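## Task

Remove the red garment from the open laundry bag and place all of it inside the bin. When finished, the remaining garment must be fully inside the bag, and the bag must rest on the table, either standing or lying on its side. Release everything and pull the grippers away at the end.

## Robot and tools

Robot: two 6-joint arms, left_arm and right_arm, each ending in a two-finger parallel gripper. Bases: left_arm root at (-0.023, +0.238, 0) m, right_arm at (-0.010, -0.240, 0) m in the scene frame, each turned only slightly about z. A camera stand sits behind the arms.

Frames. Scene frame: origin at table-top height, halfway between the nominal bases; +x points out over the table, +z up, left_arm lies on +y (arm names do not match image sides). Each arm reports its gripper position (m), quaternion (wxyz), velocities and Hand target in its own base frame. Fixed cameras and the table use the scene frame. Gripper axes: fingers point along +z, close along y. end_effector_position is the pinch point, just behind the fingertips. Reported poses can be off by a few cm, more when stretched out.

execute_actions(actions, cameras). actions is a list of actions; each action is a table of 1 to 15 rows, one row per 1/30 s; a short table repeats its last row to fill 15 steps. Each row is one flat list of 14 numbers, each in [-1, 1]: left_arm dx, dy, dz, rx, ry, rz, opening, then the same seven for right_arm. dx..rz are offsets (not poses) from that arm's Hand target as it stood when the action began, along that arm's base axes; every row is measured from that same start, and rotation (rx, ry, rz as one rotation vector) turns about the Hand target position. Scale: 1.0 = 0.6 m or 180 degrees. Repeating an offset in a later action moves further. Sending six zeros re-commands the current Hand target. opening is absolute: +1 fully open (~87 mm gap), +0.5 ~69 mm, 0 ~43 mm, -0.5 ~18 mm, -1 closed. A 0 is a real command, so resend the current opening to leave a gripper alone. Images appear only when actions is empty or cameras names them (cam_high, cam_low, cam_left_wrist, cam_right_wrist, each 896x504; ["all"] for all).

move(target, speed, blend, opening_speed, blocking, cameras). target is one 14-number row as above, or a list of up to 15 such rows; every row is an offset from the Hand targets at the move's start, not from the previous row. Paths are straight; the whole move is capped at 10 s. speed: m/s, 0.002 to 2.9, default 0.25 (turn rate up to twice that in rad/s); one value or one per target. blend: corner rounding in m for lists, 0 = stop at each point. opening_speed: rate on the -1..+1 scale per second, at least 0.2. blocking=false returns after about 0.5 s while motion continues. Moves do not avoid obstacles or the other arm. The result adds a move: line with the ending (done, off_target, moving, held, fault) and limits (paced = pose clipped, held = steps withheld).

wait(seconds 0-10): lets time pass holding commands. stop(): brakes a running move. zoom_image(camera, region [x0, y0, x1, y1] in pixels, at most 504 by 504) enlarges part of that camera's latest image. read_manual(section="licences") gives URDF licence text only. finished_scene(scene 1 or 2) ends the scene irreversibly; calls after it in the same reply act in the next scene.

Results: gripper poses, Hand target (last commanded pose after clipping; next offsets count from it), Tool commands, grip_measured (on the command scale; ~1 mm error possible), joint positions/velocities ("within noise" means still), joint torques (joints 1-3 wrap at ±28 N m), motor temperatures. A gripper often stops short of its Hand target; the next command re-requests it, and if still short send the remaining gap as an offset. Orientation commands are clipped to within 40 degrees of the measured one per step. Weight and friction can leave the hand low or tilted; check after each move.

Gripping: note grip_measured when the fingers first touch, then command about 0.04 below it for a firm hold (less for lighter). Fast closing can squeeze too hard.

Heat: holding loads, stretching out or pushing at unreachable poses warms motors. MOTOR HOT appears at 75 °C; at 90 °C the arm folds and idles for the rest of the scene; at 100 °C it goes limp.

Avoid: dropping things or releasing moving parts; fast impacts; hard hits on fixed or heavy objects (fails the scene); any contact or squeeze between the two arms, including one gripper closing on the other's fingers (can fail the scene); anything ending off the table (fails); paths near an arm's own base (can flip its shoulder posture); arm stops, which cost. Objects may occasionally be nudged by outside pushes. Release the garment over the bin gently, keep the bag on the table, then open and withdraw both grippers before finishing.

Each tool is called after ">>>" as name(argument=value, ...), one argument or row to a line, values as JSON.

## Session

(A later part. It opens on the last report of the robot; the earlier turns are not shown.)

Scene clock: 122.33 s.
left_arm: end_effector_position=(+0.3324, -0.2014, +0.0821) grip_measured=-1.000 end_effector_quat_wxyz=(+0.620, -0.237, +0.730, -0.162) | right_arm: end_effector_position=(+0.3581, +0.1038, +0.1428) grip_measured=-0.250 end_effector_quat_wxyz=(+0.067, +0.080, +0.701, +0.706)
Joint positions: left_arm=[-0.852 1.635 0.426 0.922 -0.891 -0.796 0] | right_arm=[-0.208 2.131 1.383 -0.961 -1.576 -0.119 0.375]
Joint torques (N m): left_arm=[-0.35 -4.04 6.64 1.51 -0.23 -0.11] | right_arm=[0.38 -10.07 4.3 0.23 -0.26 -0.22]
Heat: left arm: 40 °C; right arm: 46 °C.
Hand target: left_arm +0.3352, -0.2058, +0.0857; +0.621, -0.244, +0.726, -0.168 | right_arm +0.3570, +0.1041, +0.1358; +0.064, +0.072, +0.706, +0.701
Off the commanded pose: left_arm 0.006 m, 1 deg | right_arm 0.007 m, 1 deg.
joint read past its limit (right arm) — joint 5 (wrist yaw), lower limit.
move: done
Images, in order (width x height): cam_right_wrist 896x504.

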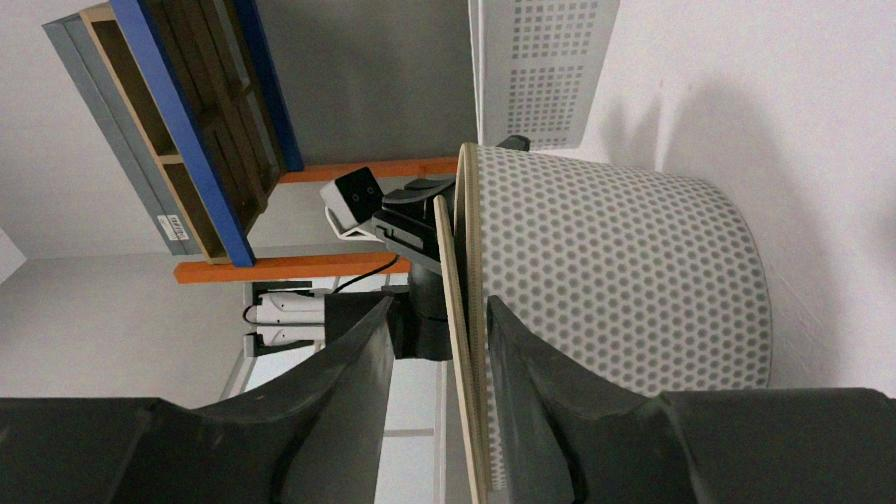

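>>> move(
  target=[
    [0,0,0,0,0,0,-1,0.015,0,0.022,0,0,0,-0.4],
    [0,0,0,0,0,0,-1,0.015,0.085,0.022,0,0,0,-0.4],
  ],
  speed=0.1,
  cameras=["cam_right_wrist","cam_high","cam_left_wrist"],
)

>>> zoom_image(
  camera="cam_right_wrist",
  region=[390, 60, 610, 340],
)

Scene clock: 129.50 s.
left_arm: end_effector_position=(+0.3324, -0.2013, +0.0821) grip_measured=-1.000 end_effector_quat_wxyz=(+0.620, -0.237, +0.730, -0.162) | right_arm: end_effector_position=(+0.3615, +0.1552, +0.1491) grip_measured=-0.400 end_effector_quat_wxyz=(+0.020, +0.021, +0.705, +0.709)
Joint positions: left_arm=[-0.852 1.635 0.426 0.922 -0.891 -0.796 0] | right_arm=[-0.057 2.18 1.497 -0.961 -1.576 -0.072 0.3]
Joint torques (N m): left_arm=[-0.35 -4.01 6.65 1.51 -0.23 -0.11] | right_arm=[0.31 -9.88 7.24 0.12 -0.39 0.05]
Heat: left arm: 40 °C; right arm: 47 °C.
Hand target: left_arm +0.3352, -0.2058, +0.0856; +0.621, -0.244, +0.726, -0.168 | right_arm +0.3660, +0.1550, +0.1489; +0.064, +0.072, +0.706, +0.701
Off the commanded pose: left_arm 0.006 m, 1 deg | right_arm 0.005 m, 8 deg.
joint read past its limit (right arm) — joint 5 (wrist yaw), lower limit.
joint sent to its limit (right arm) — joint 5 (wrist yaw), lower limit. The joint targets are off in orientation, not in position.
move: off_target (right_arm)
Images, in order (width x height): cam_high 896x504, cam_left_wrist 896x504, cam_right_wrist 896x504.

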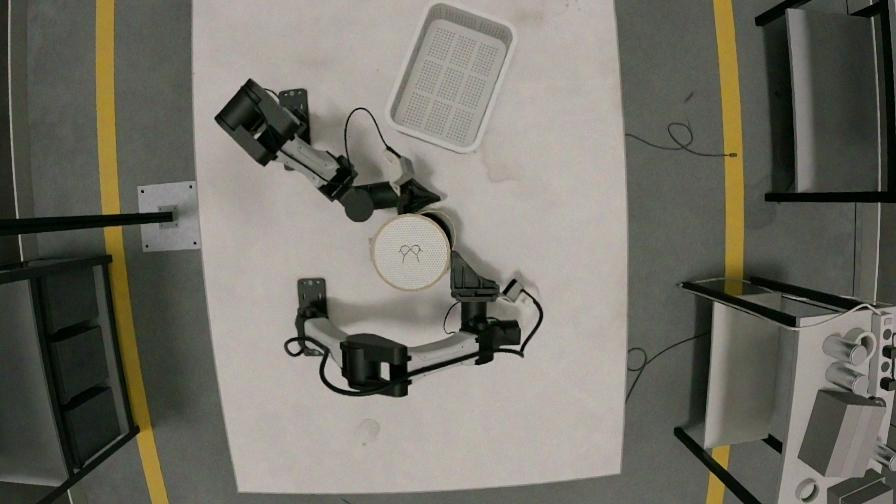

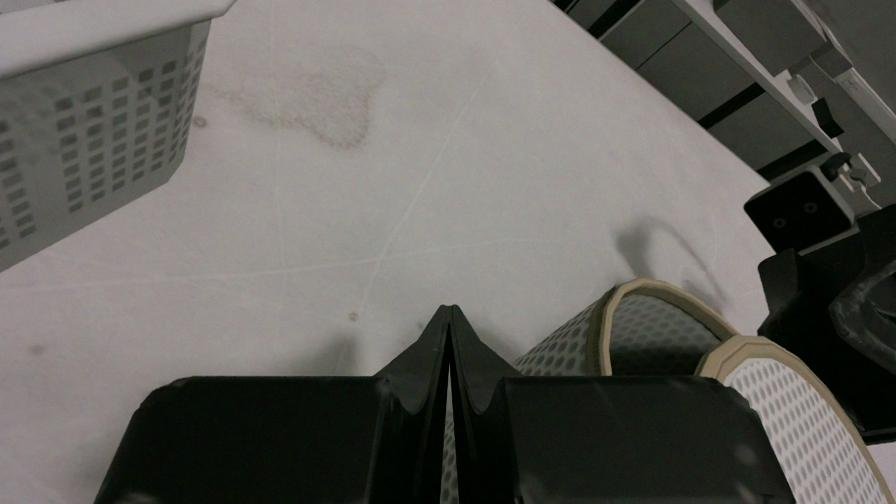

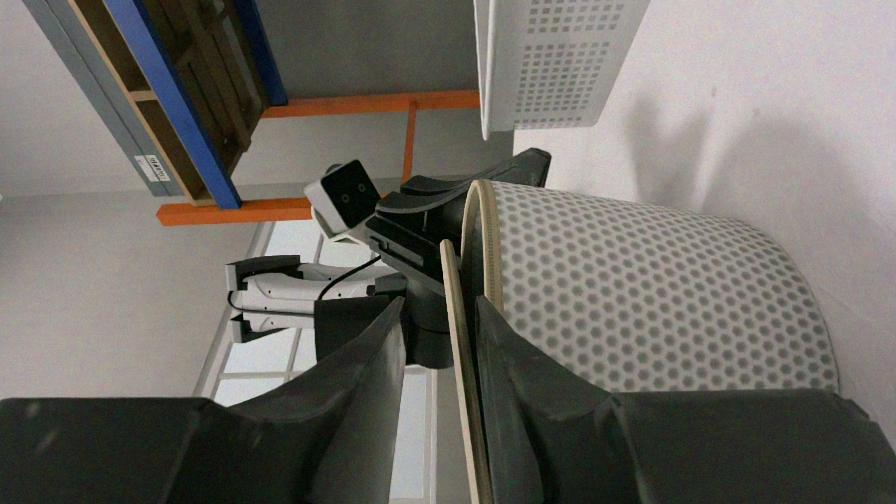

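Scaled by 1.800 from the camera's 896x504 image, which has a finer 1280x720 frame.

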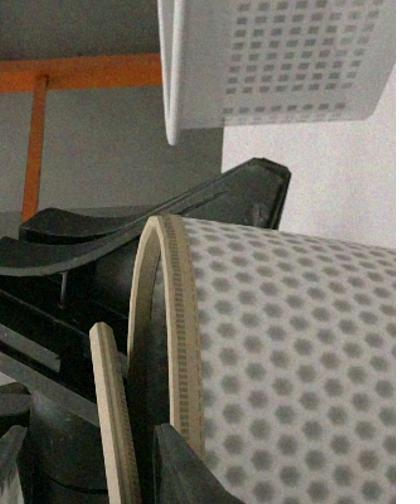

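>>> move(
  target=[
    [0,0,0,0,0,0,-1,0,0.0,0,0,0,0.04,-1],
    [0,0,0,0,0,0,-1,-0.03,0.016,0.115,-0.078,-0.147,0.04,-1],
  ],
  speed=0.1,
  cameras=["cam_right_wrist","cam_high","cam_left_wrist"],
)

Scene clock: 136.93 s.
left_arm: end_effector_position=(+0.3324, -0.2013, +0.0821) grip_measured=-1.000 end_effector_quat_wxyz=(+0.620, -0.237, +0.730, -0.162) | right_arm: end_effector_position=(+0.3509, +0.1632, +0.2130) grip_measured=-0.997 end_effector_quat_wxyz=(+0.178, -0.136, +0.753, +0.619)
Joint positions: left_arm=[-0.852 1.635 0.426 0.922 -0.891 -0.796 0] | right_arm=[-0.026 1.847 1.455 -0.767 -1.383 -0.042 0.001]
Joint torques (N m): left_arm=[-0.35 -4.03 6.64 1.51 -0.23 -0.11] | right_arm=[0.75 -12.26 5.46 0.88 -0.24 0.02]
Heat: left arm: 39 °C; right arm: 48 °C.
Hand target: left_arm +0.3352, -0.2058, +0.0856; +0.621, -0.244, +0.726, -0.168 | right_arm +0.3480, +0.1647, +0.2179; +0.188, -0.142, +0.756, +0.611
Off the commanded pose: left_arm 0.006 m, 1 deg | right_arm 0.006 m, 2 deg.
move: done
Images, in order (width x height): cam_high 896x504, cam_left_wrist 896x504, cam_right_wrist 896x504.

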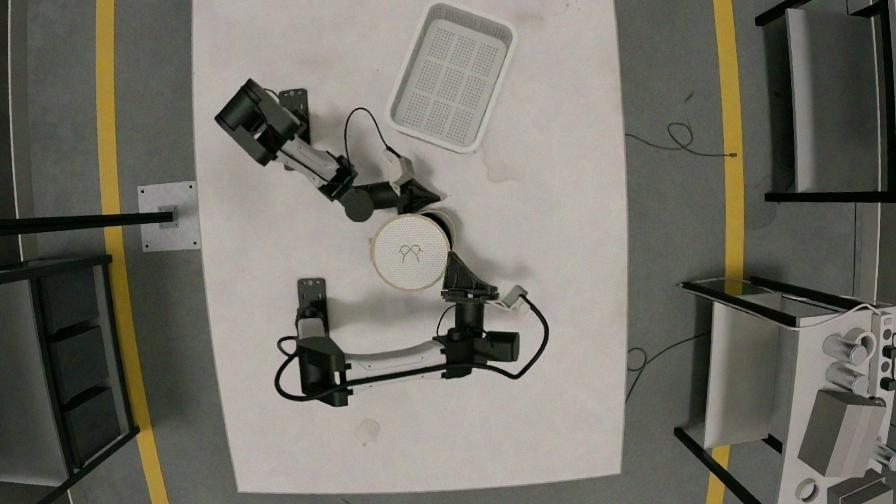

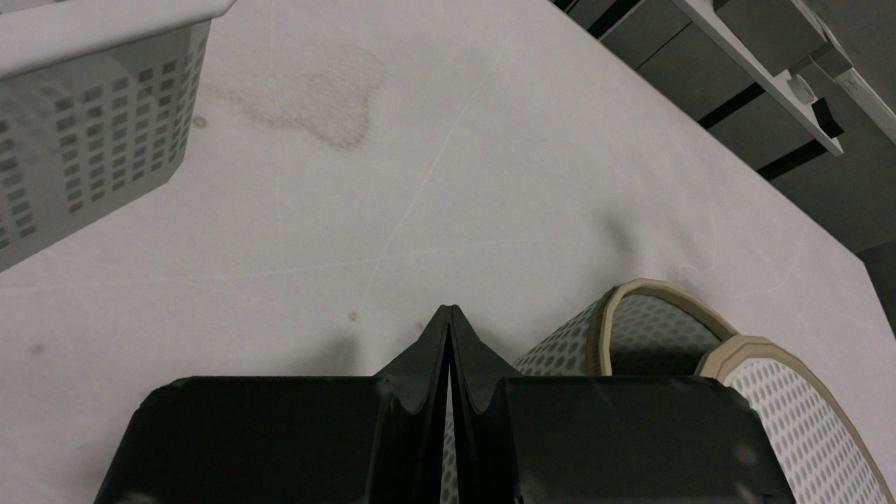

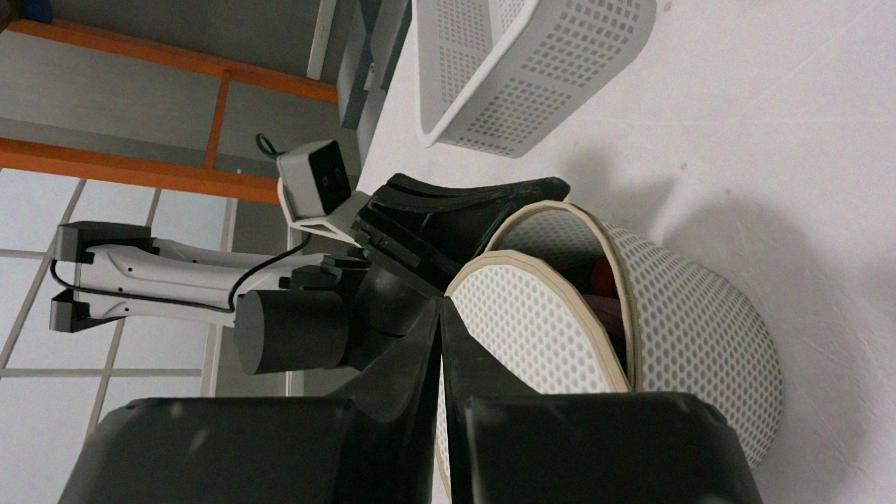

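>>> move(
  target=[
    [0,0,0,0,0,0,-1,0,-0.135,-0.02,0.078,0.147,-0.04,-0.4],
    [0,0,0,0,0,0,-1,-0.005,-0.135,-0.115,0.078,0.147,-0.04,-0.4],
    [0,0,0,0,0,0,-1,-0.005,0.01,-0.115,0.078,0.147,-0.04,-0.4],
  ],
  speed=[0.2,0.2,0.1],
  blend=[0.02,0,0],
  cameras=["cam_right_wrist","cam_high","cam_left_wrist"],
)

>>> zoom_image(
  camera="cam_right_wrist",
  region=[390, 100, 610, 380],
)

Scene clock: 156.87 s.
left_arm: end_effector_position=(+0.3324, -0.2012, +0.0819) grip_measured=-1.000 end_effector_quat_wxyz=(+0.620, -0.237, +0.730, -0.161) | right_arm: end_effector_position=(+0.3394, +0.1699, +0.1473) grip_measured=-0.400 end_effector_quat_wxyz=(-0.002, +0.012, +0.711, +0.703)
Joint positions: left_arm=[-0.852 1.635 0.426 0.921 -0.891 -0.796 0] | right_arm=[-0.016 2.169 1.472 -1.097 -1.56 -0.203 0.3]
Joint torques (N m): left_arm=[-0.34 -3.97 6.68 1.51 -0.22 -0.11] | right_arm=[0.35 -9.83 6.69 0.15 -0.53 -0.03]
Motor temperatures (°C): left_arm=[21 26 32 39 18 20 19] | right_arm=[19 52 36 23 21 22 20]
Heat: left arm: 39 °C; right arm: 52 °C.
Hand target: left_arm +0.3352, -0.2058, +0.0856; +0.621, -0.244, +0.726, -0.168 | right_arm +0.3450, +0.1707, +0.1489; +0.064, +0.072, +0.706, +0.701
Off the commanded pose: left_arm 0.007 m, 1 deg | right_arm 0.006 m, 10 deg.
joint sent to its limit (right arm) — joint 5 (wrist yaw), lower limit. The joint targets are off in orientation, not in position.
move: off_target (right_arm)
Images, in order (width x height): cam_high 896x504, cam_left_wrist 896x504, cam_right_wrist 896x504.

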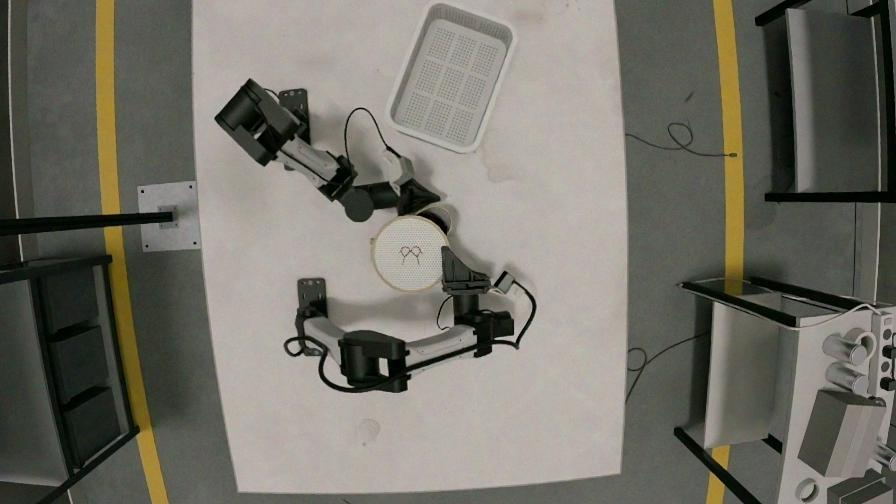

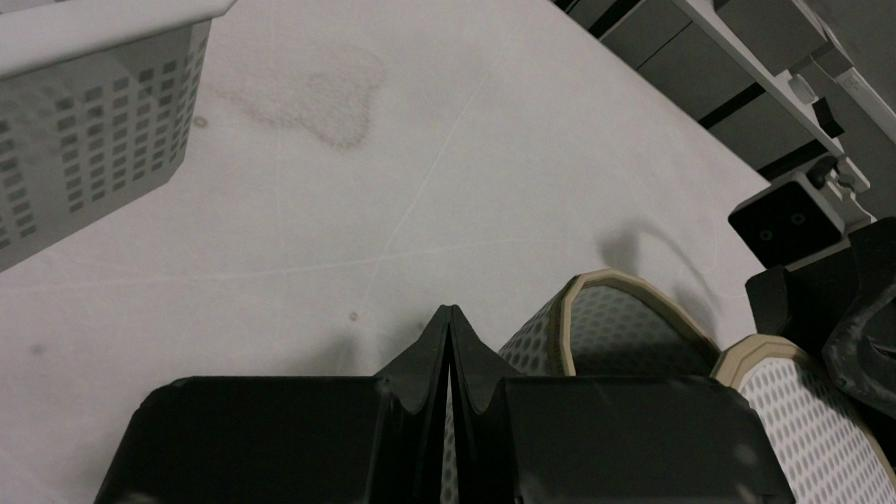

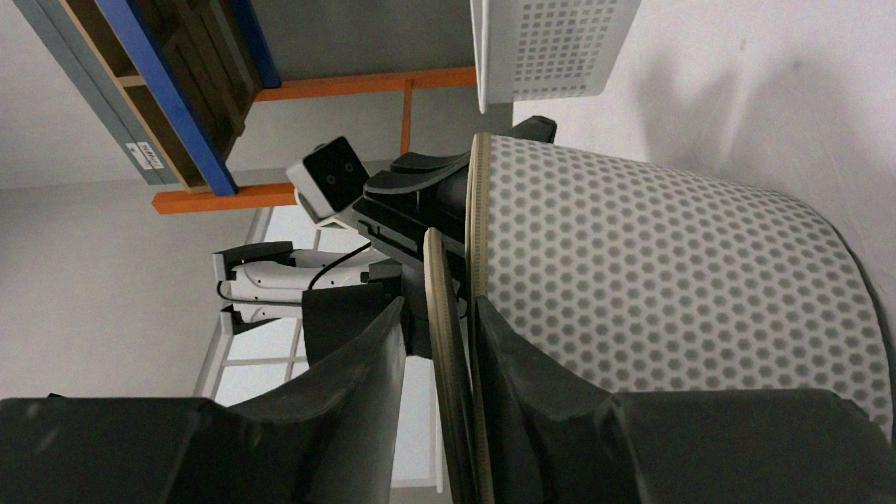

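Scaled by 1.800 from the camera's 896x504 image, which has a finer 1280x720 frame.

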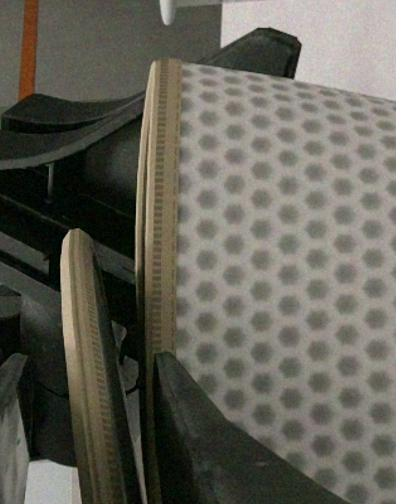

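>>> move(
  target=[
    [0,0,0,0,0,0,-1,0.015,0,0.012,0,0,0,-0.5],
    [0,0,0,0,0,0,-1,-0.055,0,0.012,0,0,0,-0.5],
  ],
  speed=0.1,
  cameras=["cam_right_wrist","cam_high","cam_left_wrist"],
)

>>> zoom_image(
  camera="cam_right_wrist",
  region=[390, 100, 610, 380],
)

Scene clock: 164.47 s.
left_arm: end_effector_position=(+0.3323, -0.2009, +0.0817) grip_measured=-1.000 end_effector_quat_wxyz=(+0.620, -0.237, +0.730, -0.160) | right_arm: end_effector_position=(+0.3150, +0.1704, +0.1486) grip_measured=-0.500 end_effector_quat_wxyz=(-0.011, +0.022, +0.707, +0.707)
Joint positions: left_arm=[-0.852 1.635 0.426 0.919 -0.892 -0.796 0] | right_arm=[-0.016 2.099 1.347 -1.081 -1.571 -0.216 0.25]
Joint torques (N m): left_arm=[-0.38 -4.04 6.65 1.54 -0.21 -0.11] | right_arm=[0.24 -13.08 3.93 -0.03 -0.42 -0.19]
Heat: left arm: 39 °C; right arm: 51 °C.
Hand target: left_arm +0.3352, -0.2058, +0.0856; +0.621, -0.244, +0.726, -0.168 | right_arm +0.3120, +0.1707, +0.1561; +0.064, +0.072, +0.706, +0.701
Off the commanded pose: left_arm 0.007 m, 1 deg | right_arm 0.008 m, 10 deg.
joint sent to its limit (right arm) — joint 5 (wrist yaw), lower limit. The joint targets are off in orientation, not in position.
move: off_target (right_arm)
Images, in order (width x height): cam_high 896x504, cam_left_wrist 896x504, cam_right_wrist 896x504.

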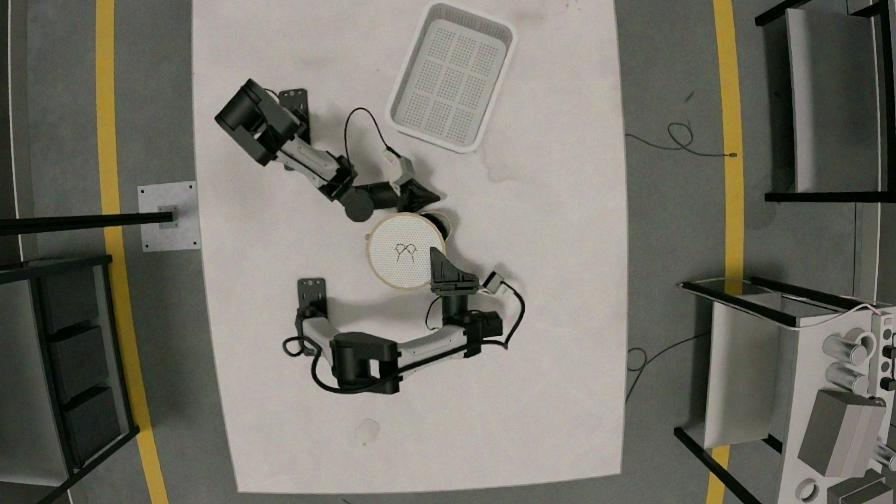

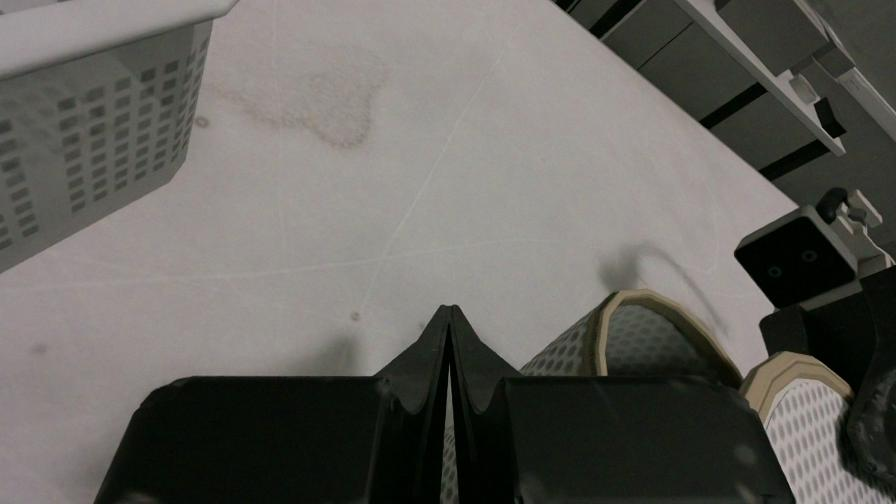

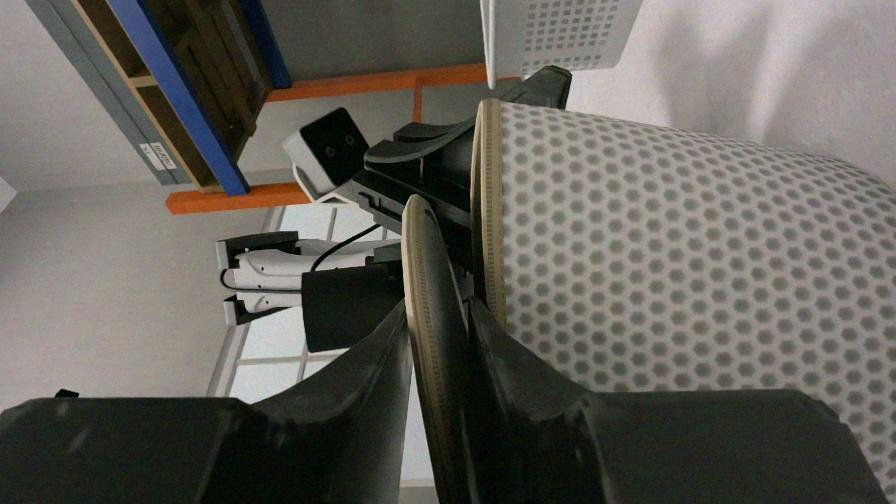

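Scaled by 1.800 from the camera's 896x504 image, which has a finer 1280x720 frame.

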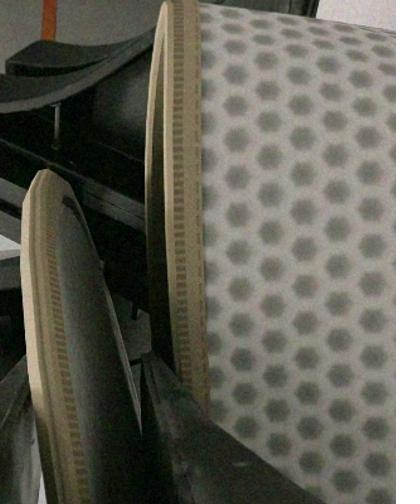

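>>> move(
  target=[
    [0,0,0,0,0,0,-1,0,0,0,0,0,0.05,-1],
    [0,0,0,0,0,0,-1,-0.032,0.008,0.122,-0.043,-0.161,0.05,-1],
    [0,0,0,0,0,0,-1,-0.1175,0.032,0.21,-0.087,-0.322,0.05,-1],
  ],
  blend=[0,0.02,0],
  speed=0.1,
  cameras=["all"],
)

Scene clock: 178.83 s.
left_arm: end_effector_position=(+0.3319, -0.1999, +0.0800) grip_measured=-1.000 end_effector_quat_wxyz=(+0.619, -0.236, +0.732, -0.156) | right_arm: end_effector_position=(+0.2420, +0.1892, +0.2823) grip_measured=-0.865 end_effector_quat_wxyz=(+0.342, -0.330, +0.678, +0.561)
Joint positions: left_arm=[-0.852 1.636 0.426 0.911 -0.895 -0.796 0] | right_arm=[0.075 1.264 1.114 -0.532 -1.351 -0.1 0.068]
Joint torques (N m): left_arm=[-0.35 -4.12 6.64 1.6 -0.18 -0.1] | right_arm=[0.72 -5.79 5.91 1.33 -0.13 -0.14]
Heat: left arm: 39 °C; right arm: 54 °C.
Hand target: left_arm +0.3352, -0.2058, +0.0856; +0.621, -0.244, +0.726, -0.168 | right_arm +0.2414, +0.1899, +0.2821; +0.353, -0.337, +0.676, +0.553
Off the commanded pose: left_arm 0.009 m, 2 deg | right_arm 0.001 m, 2 deg.
move: done

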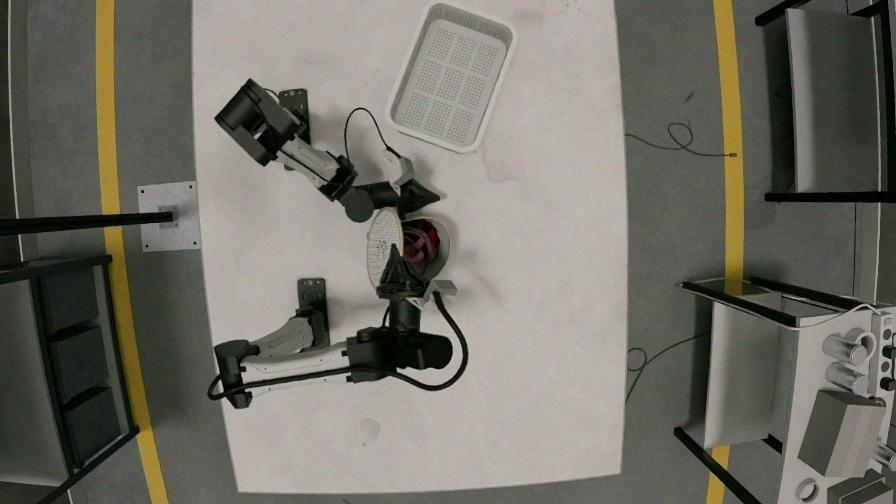

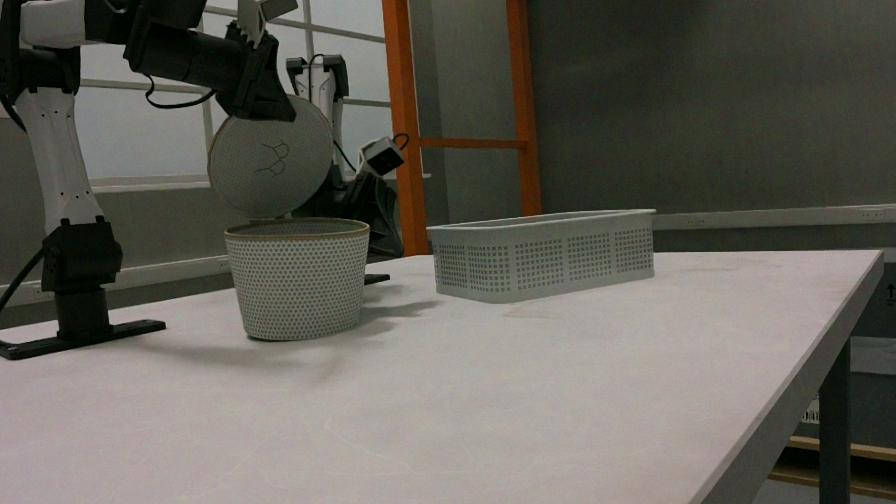

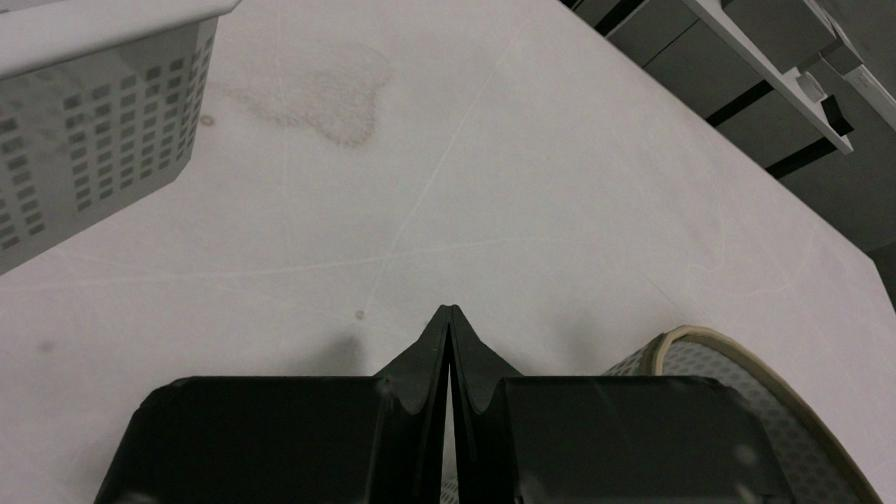

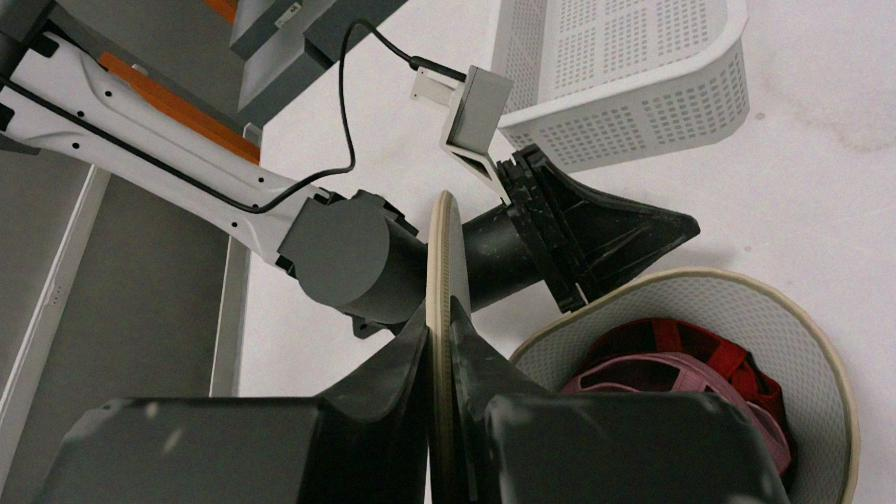

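>>> move(
  target=[
    [0.0,0.12,0,0,0,0,-1,0,0,0,0,0,0,-1],
    [-0.033,0.34,0.303,0,0,0,-1,0,0,0,0,0,0,-0.6],
    [-0.033,0.34,0.303,0,0,0,-1,-0.195,0.053,0.02,-0.06,-0.18,0,-0.6],
    [-0.033,0.34,0.303,0,0,0,1,-0.20,-0.13,0.06,-0.06,-0.18,0,-0.6],
  ],
  speed=[0.2,0.3,0.15,0.15],
  blend=[0.0,0,0,0],
  cameras=["all"],
)

Scene clock: 194.57 s.
left_arm: end_effector_position=(+0.3147, -0.0023, +0.2573) grip_measured=+0.979 end_effector_quat_wxyz=(+0.615, -0.252, +0.728, -0.168) | right_arm: end_effector_position=(+0.1224, +0.1152, +0.3158) grip_measured=-0.600 end_effector_quat_wxyz=(+0.499, -0.477, +0.680, +0.247)
Joint positions: left_arm=[0.07 0.751 0.688 -0.126 0.004 -0.599 0.99] | right_arm=[-0.225 0.784 1.352 -1.556 -1.099 -1.085 0.2]
Joint torques (N m): left_arm=[0.49 0.24 9.58 1.75 0.08 0.18] | right_arm=[0.72 2.59 6.71 0.8 -0.2 -0.11]
Heat: left arm: 39 °C; right arm: 48 °C.
Hand target: left_arm +0.3154, -0.0018, +0.2674; +0.621, -0.244, +0.726, -0.168 | right_arm +0.1214, +0.1119, +0.3180; +0.494, -0.509, +0.599, +0.372
Off the commanded pose: left_arm 0.010 m, 1 deg | right_arm 0.004 m, 17 deg.
joint sent to its limit (right arm) — joint 4 (wrist pitch), lower limit. The joint targets are off in orientation, not in position.
move: off_target (right_arm)

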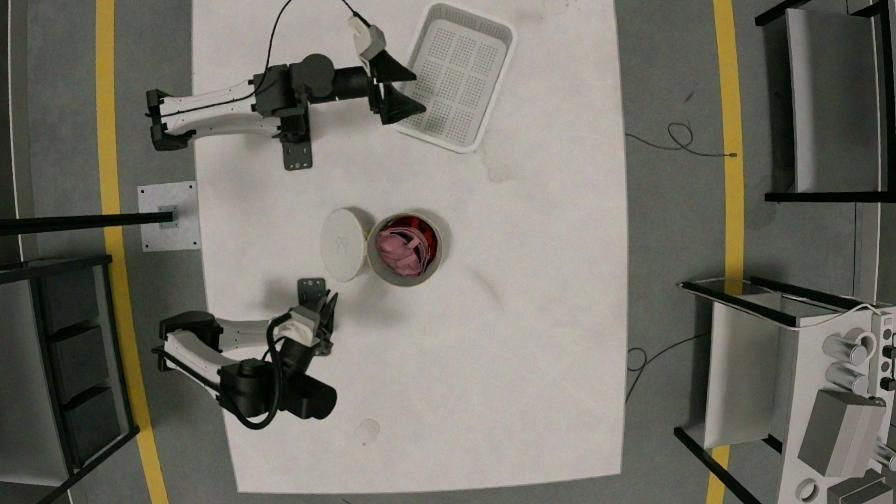

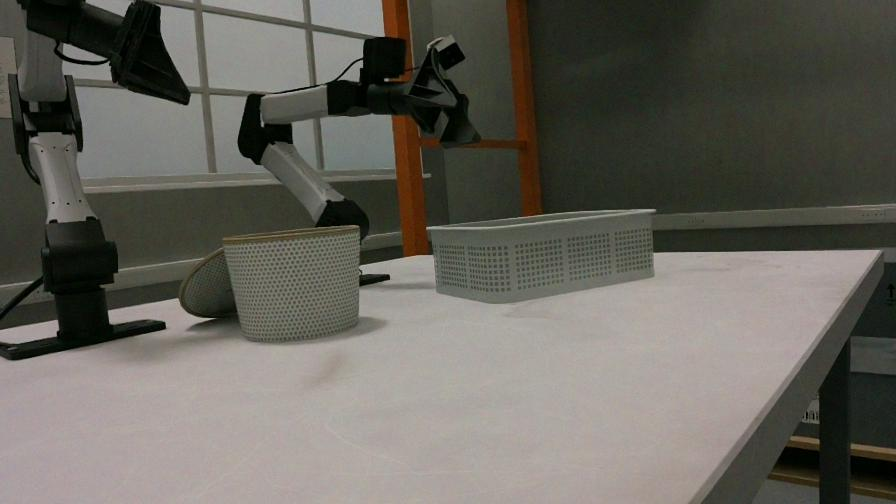

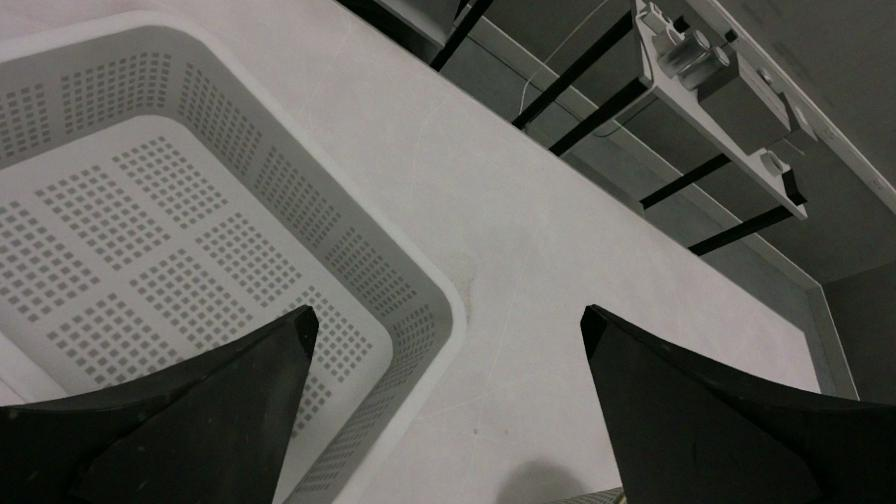

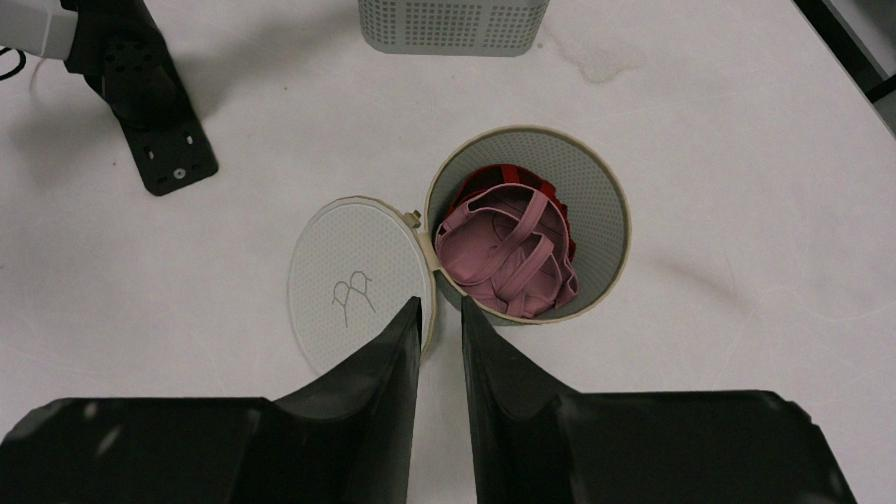

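>>> zoom_image(
  camera="cam_right_wrist",
  region=[410, 110, 650, 340],
)

>>> zoom_image(
  camera="cam_high",
  region=[360, 200, 450, 290],
)

Scaled by 2.100 from the camera's 896x504 image, which has a finer 1280x720 frame.

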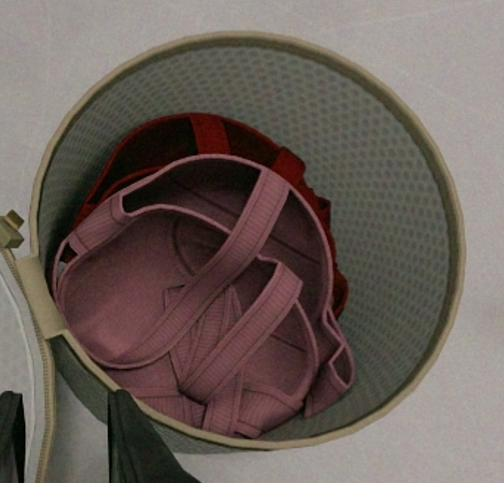

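Scaled by 5.600 from the camera's 896x504 image, which has a finer 1280x720 frame.

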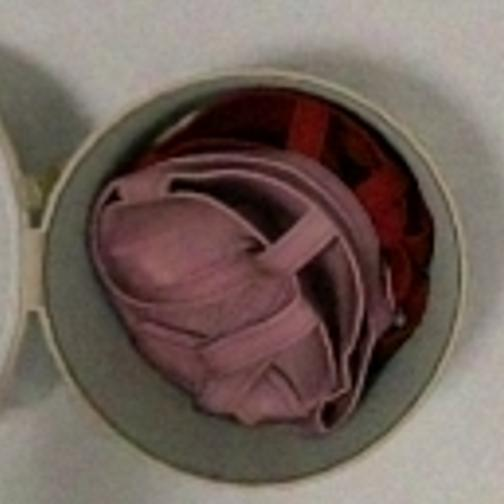

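>>> move(
  target=[0,0,0,0,0,0,1,0.234,0.11,-0.22,-0.355,0.249,-0.21,-0.4],
  speed=0.3,
  cameras=["cam_right_wrist","cam_high"],
)

Scene clock: 226.80 s.
left_arm: end_effector_position=(+0.3147, -0.0023, +0.2573) grip_measured=+0.979 end_effector_quat_wxyz=(+0.615, -0.252, +0.728, -0.168) | right_arm: end_effector_position=(+0.2603, +0.1786, +0.1808) grip_measured=-0.400 end_effector_quat_wxyz=(+0.021, -0.313, +0.949, +0.014)
Joint positions: left_arm=[0.07 0.751 0.688 -0.126 0.004 -0.599 0.99] | right_arm=[0.598 1.888 1.92 -1.555 -0.016 -0.039 0.3]
Joint torques (N m): left_arm=[0.49 0.23 9.58 1.76 0.08 0.18] | right_arm=[0.5 -8.87 7.94 0.16 0.23 0.05]
Motor temperatures (°C): left_arm=[21 25 34 38 18 20 19] | right_arm=[19 42 37 23 21 22 20]
Heat: left arm: 38 °C; right arm: 42 °C.
Hand target: left_arm +0.3154, -0.0018, +0.2674; +0.621, -0.244, +0.726, -0.168 | right_arm +0.2618, +0.1778, +0.1860; +0.000, -0.309, +0.951, +0.000
Off the commanded pose: left_arm 0.010 m, 1 deg | right_arm 0.005 m, 3 deg.
joint sent to its limit (right arm) — joint 4 (wrist pitch), lower limit. The joint targets are off in orientation, not in position.
move: off_target (right_arm)
Images, in order (width x height): cam_high 896x504, cam_right_wrist 896x504.

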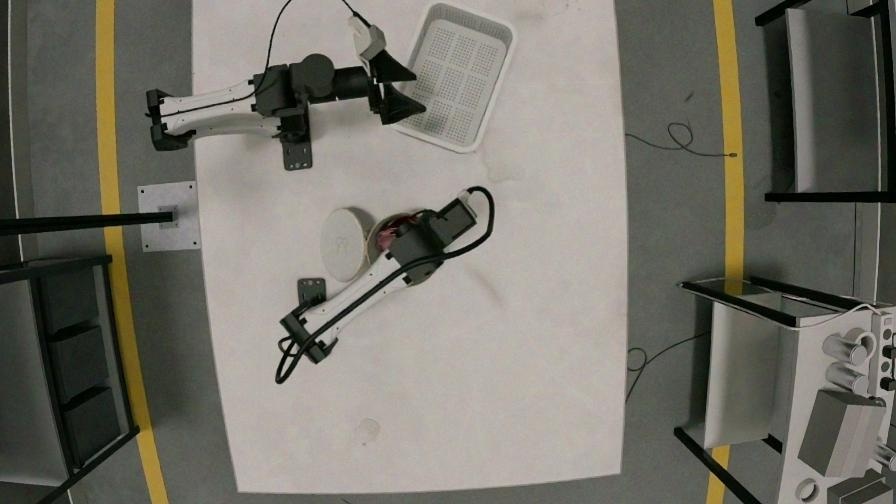

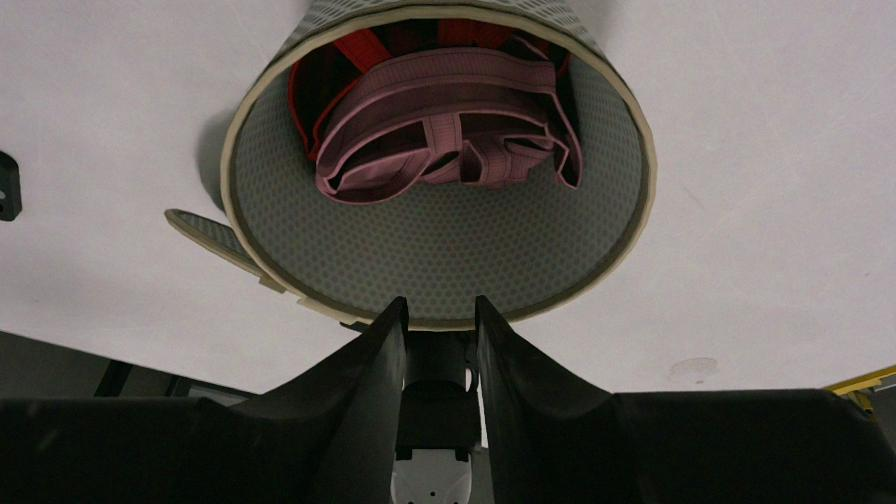

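>>> move(
  target=[0,0,0,0,0,0,1,0.003,0.002,-0.115,0,0,0,-0.4],
  speed=0.2,
  cameras=["cam_right_wrist"],
)

Scene clock: 231.87 s.
left_arm: end_effector_position=(+0.3147, -0.0023, +0.2573) grip_measured=+0.979 end_effector_quat_wxyz=(+0.615, -0.252, +0.728, -0.168) | right_arm: end_effector_position=(+0.2610, +0.1791, +0.1210) grip_measured=-0.400 end_effector_quat_wxyz=(-0.003, -0.313, +0.950, +0.007)
Joint positions: left_arm=[0.07 0.751 0.688 -0.126 0.004 -0.599 0.99] | right_arm=[0.598 1.905 1.694 -1.362 -0.015 -0.038 0.3]
Joint torques (N m): left_arm=[0.47 0.24 9.59 1.76 0.08 0.18] | right_arm=[0.5 -8.96 5.3 0.39 0.22 0.09]
Heat: left arm: 38 °C; right arm: 42 °C.
Hand target: left_arm +0.3154, -0.0018, +0.2674; +0.621, -0.244, +0.726, -0.168 | right_arm +0.2637, +0.1790, +0.1171; +0.000, -0.309, +0.951, +0.000
Off the commanded pose: left_arm 0.010 m, 1 deg | right_arm 0.005 m, 1 deg.
move: done
Images, in order (width x height): cam_right_wrist 896x504.

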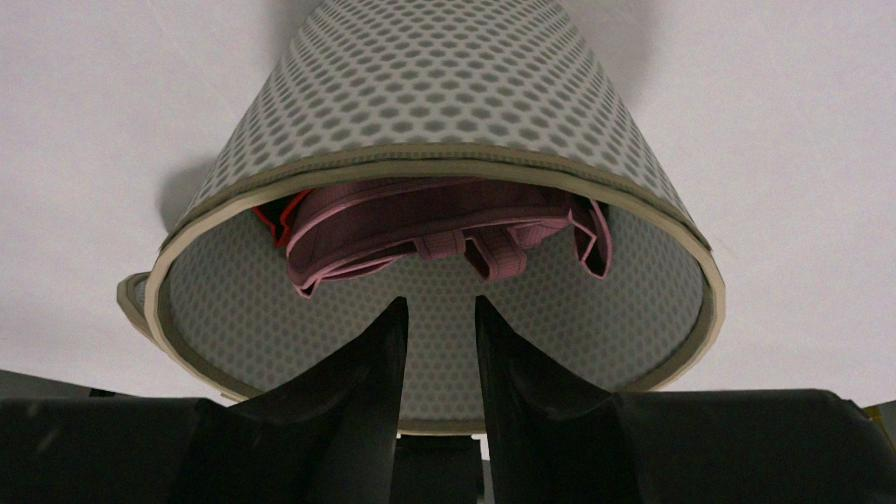

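>>> move(
  target=[
    [0,0,0,0,0,0,1,0.002,0.001,-0.072,0,0,0,-0.45],
    [0,0,0,0,0,0,1,0.002,0.001,-0.072,0,0,0,-1],
    [0,0,0,0,0,0,1,0.0,-0.01,0.2,0,0,0,-1],
  ],
  speed=[0.12,0.12,0.12],
  cameras=["all"],
)

Scene clock: 239.77 s.
left_arm: end_effector_position=(+0.3147, -0.0023, +0.2573) grip_measured=+0.979 end_effector_quat_wxyz=(+0.615, -0.252, +0.728, -0.168) | right_arm: end_effector_position=(+0.2636, +0.1784, +0.2291) grip_measured=-0.997 end_effector_quat_wxyz=(+0.107, -0.308, +0.944, +0.038)
Joint positions: left_arm=[0.07 0.751 0.688 -0.126 0.004 -0.599 0.99] | right_arm=[0.591 1.783 1.994 -1.555 -0.015 -0.038 0.001]
Joint torques (N m): left_arm=[0.46 0.25 9.59 1.76 0.08 0.18] | right_arm=[-0.12 -9.06 7.21 0.49 0.21 -0.04]
Heat: left arm: 38 °C; right arm: 43 °C.
Hand target: left_arm +0.3154, -0.0018, +0.2674; +0.621, -0.244, +0.726, -0.168 | right_arm +0.2637, +0.1731, +0.2370; +0.000, -0.309, +0.951, +0.000
Off the commanded pose: left_arm 0.010 m, 1 deg | right_arm 0.010 m, 13 deg.
joint sent to its limit (right arm) — joint 4 (wrist pitch), lower limit. The joint targets are off in orientation, not in position.
move: off_target (right_arm)

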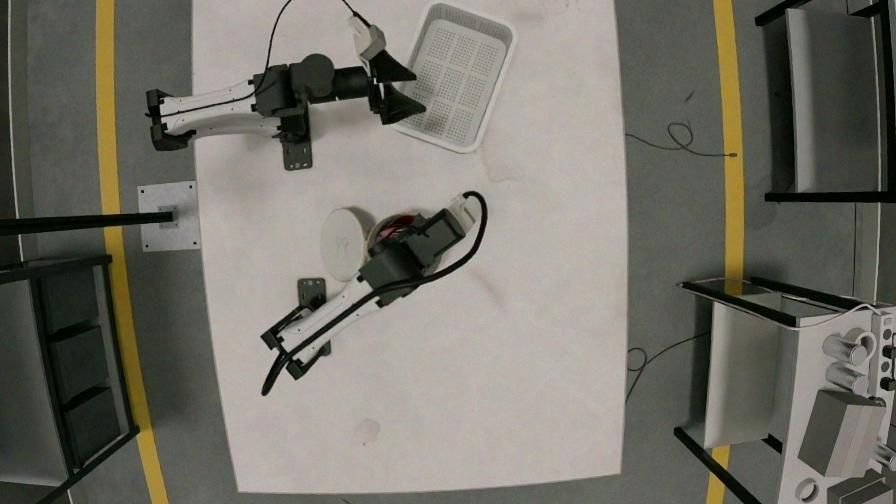

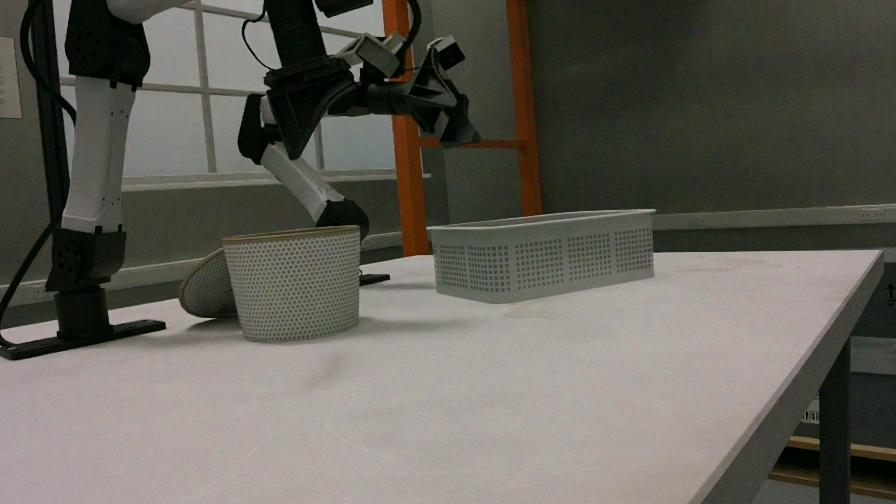

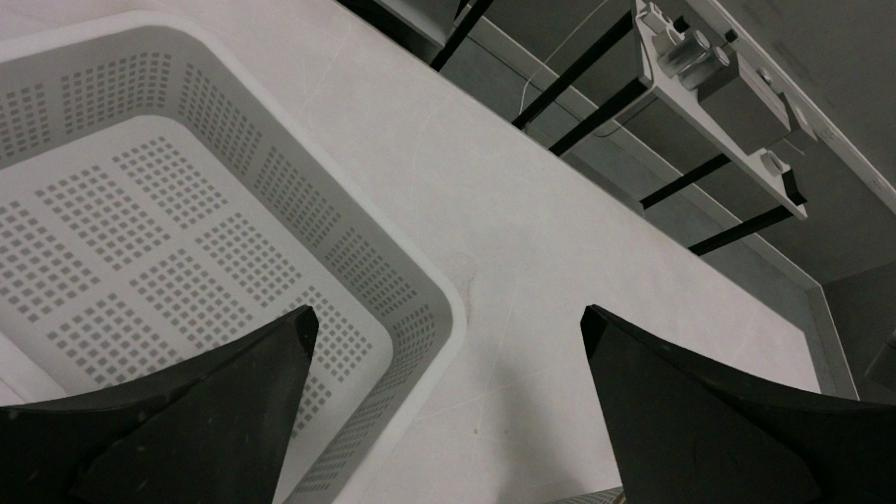

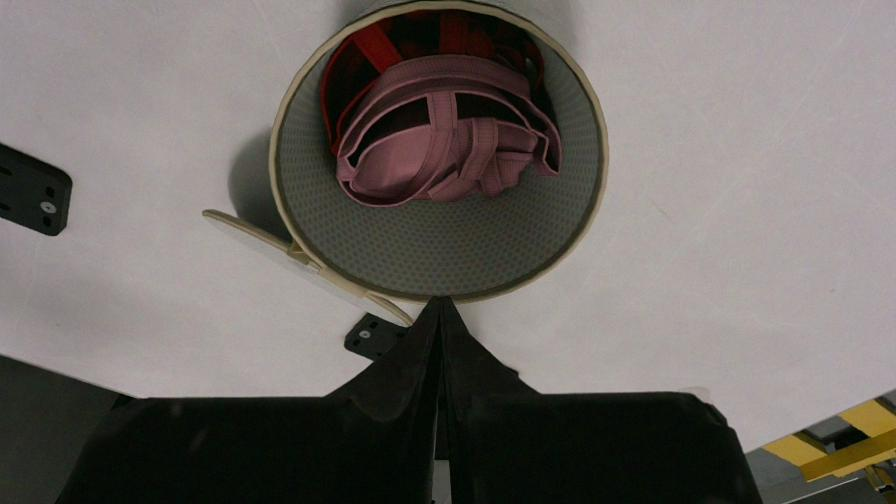

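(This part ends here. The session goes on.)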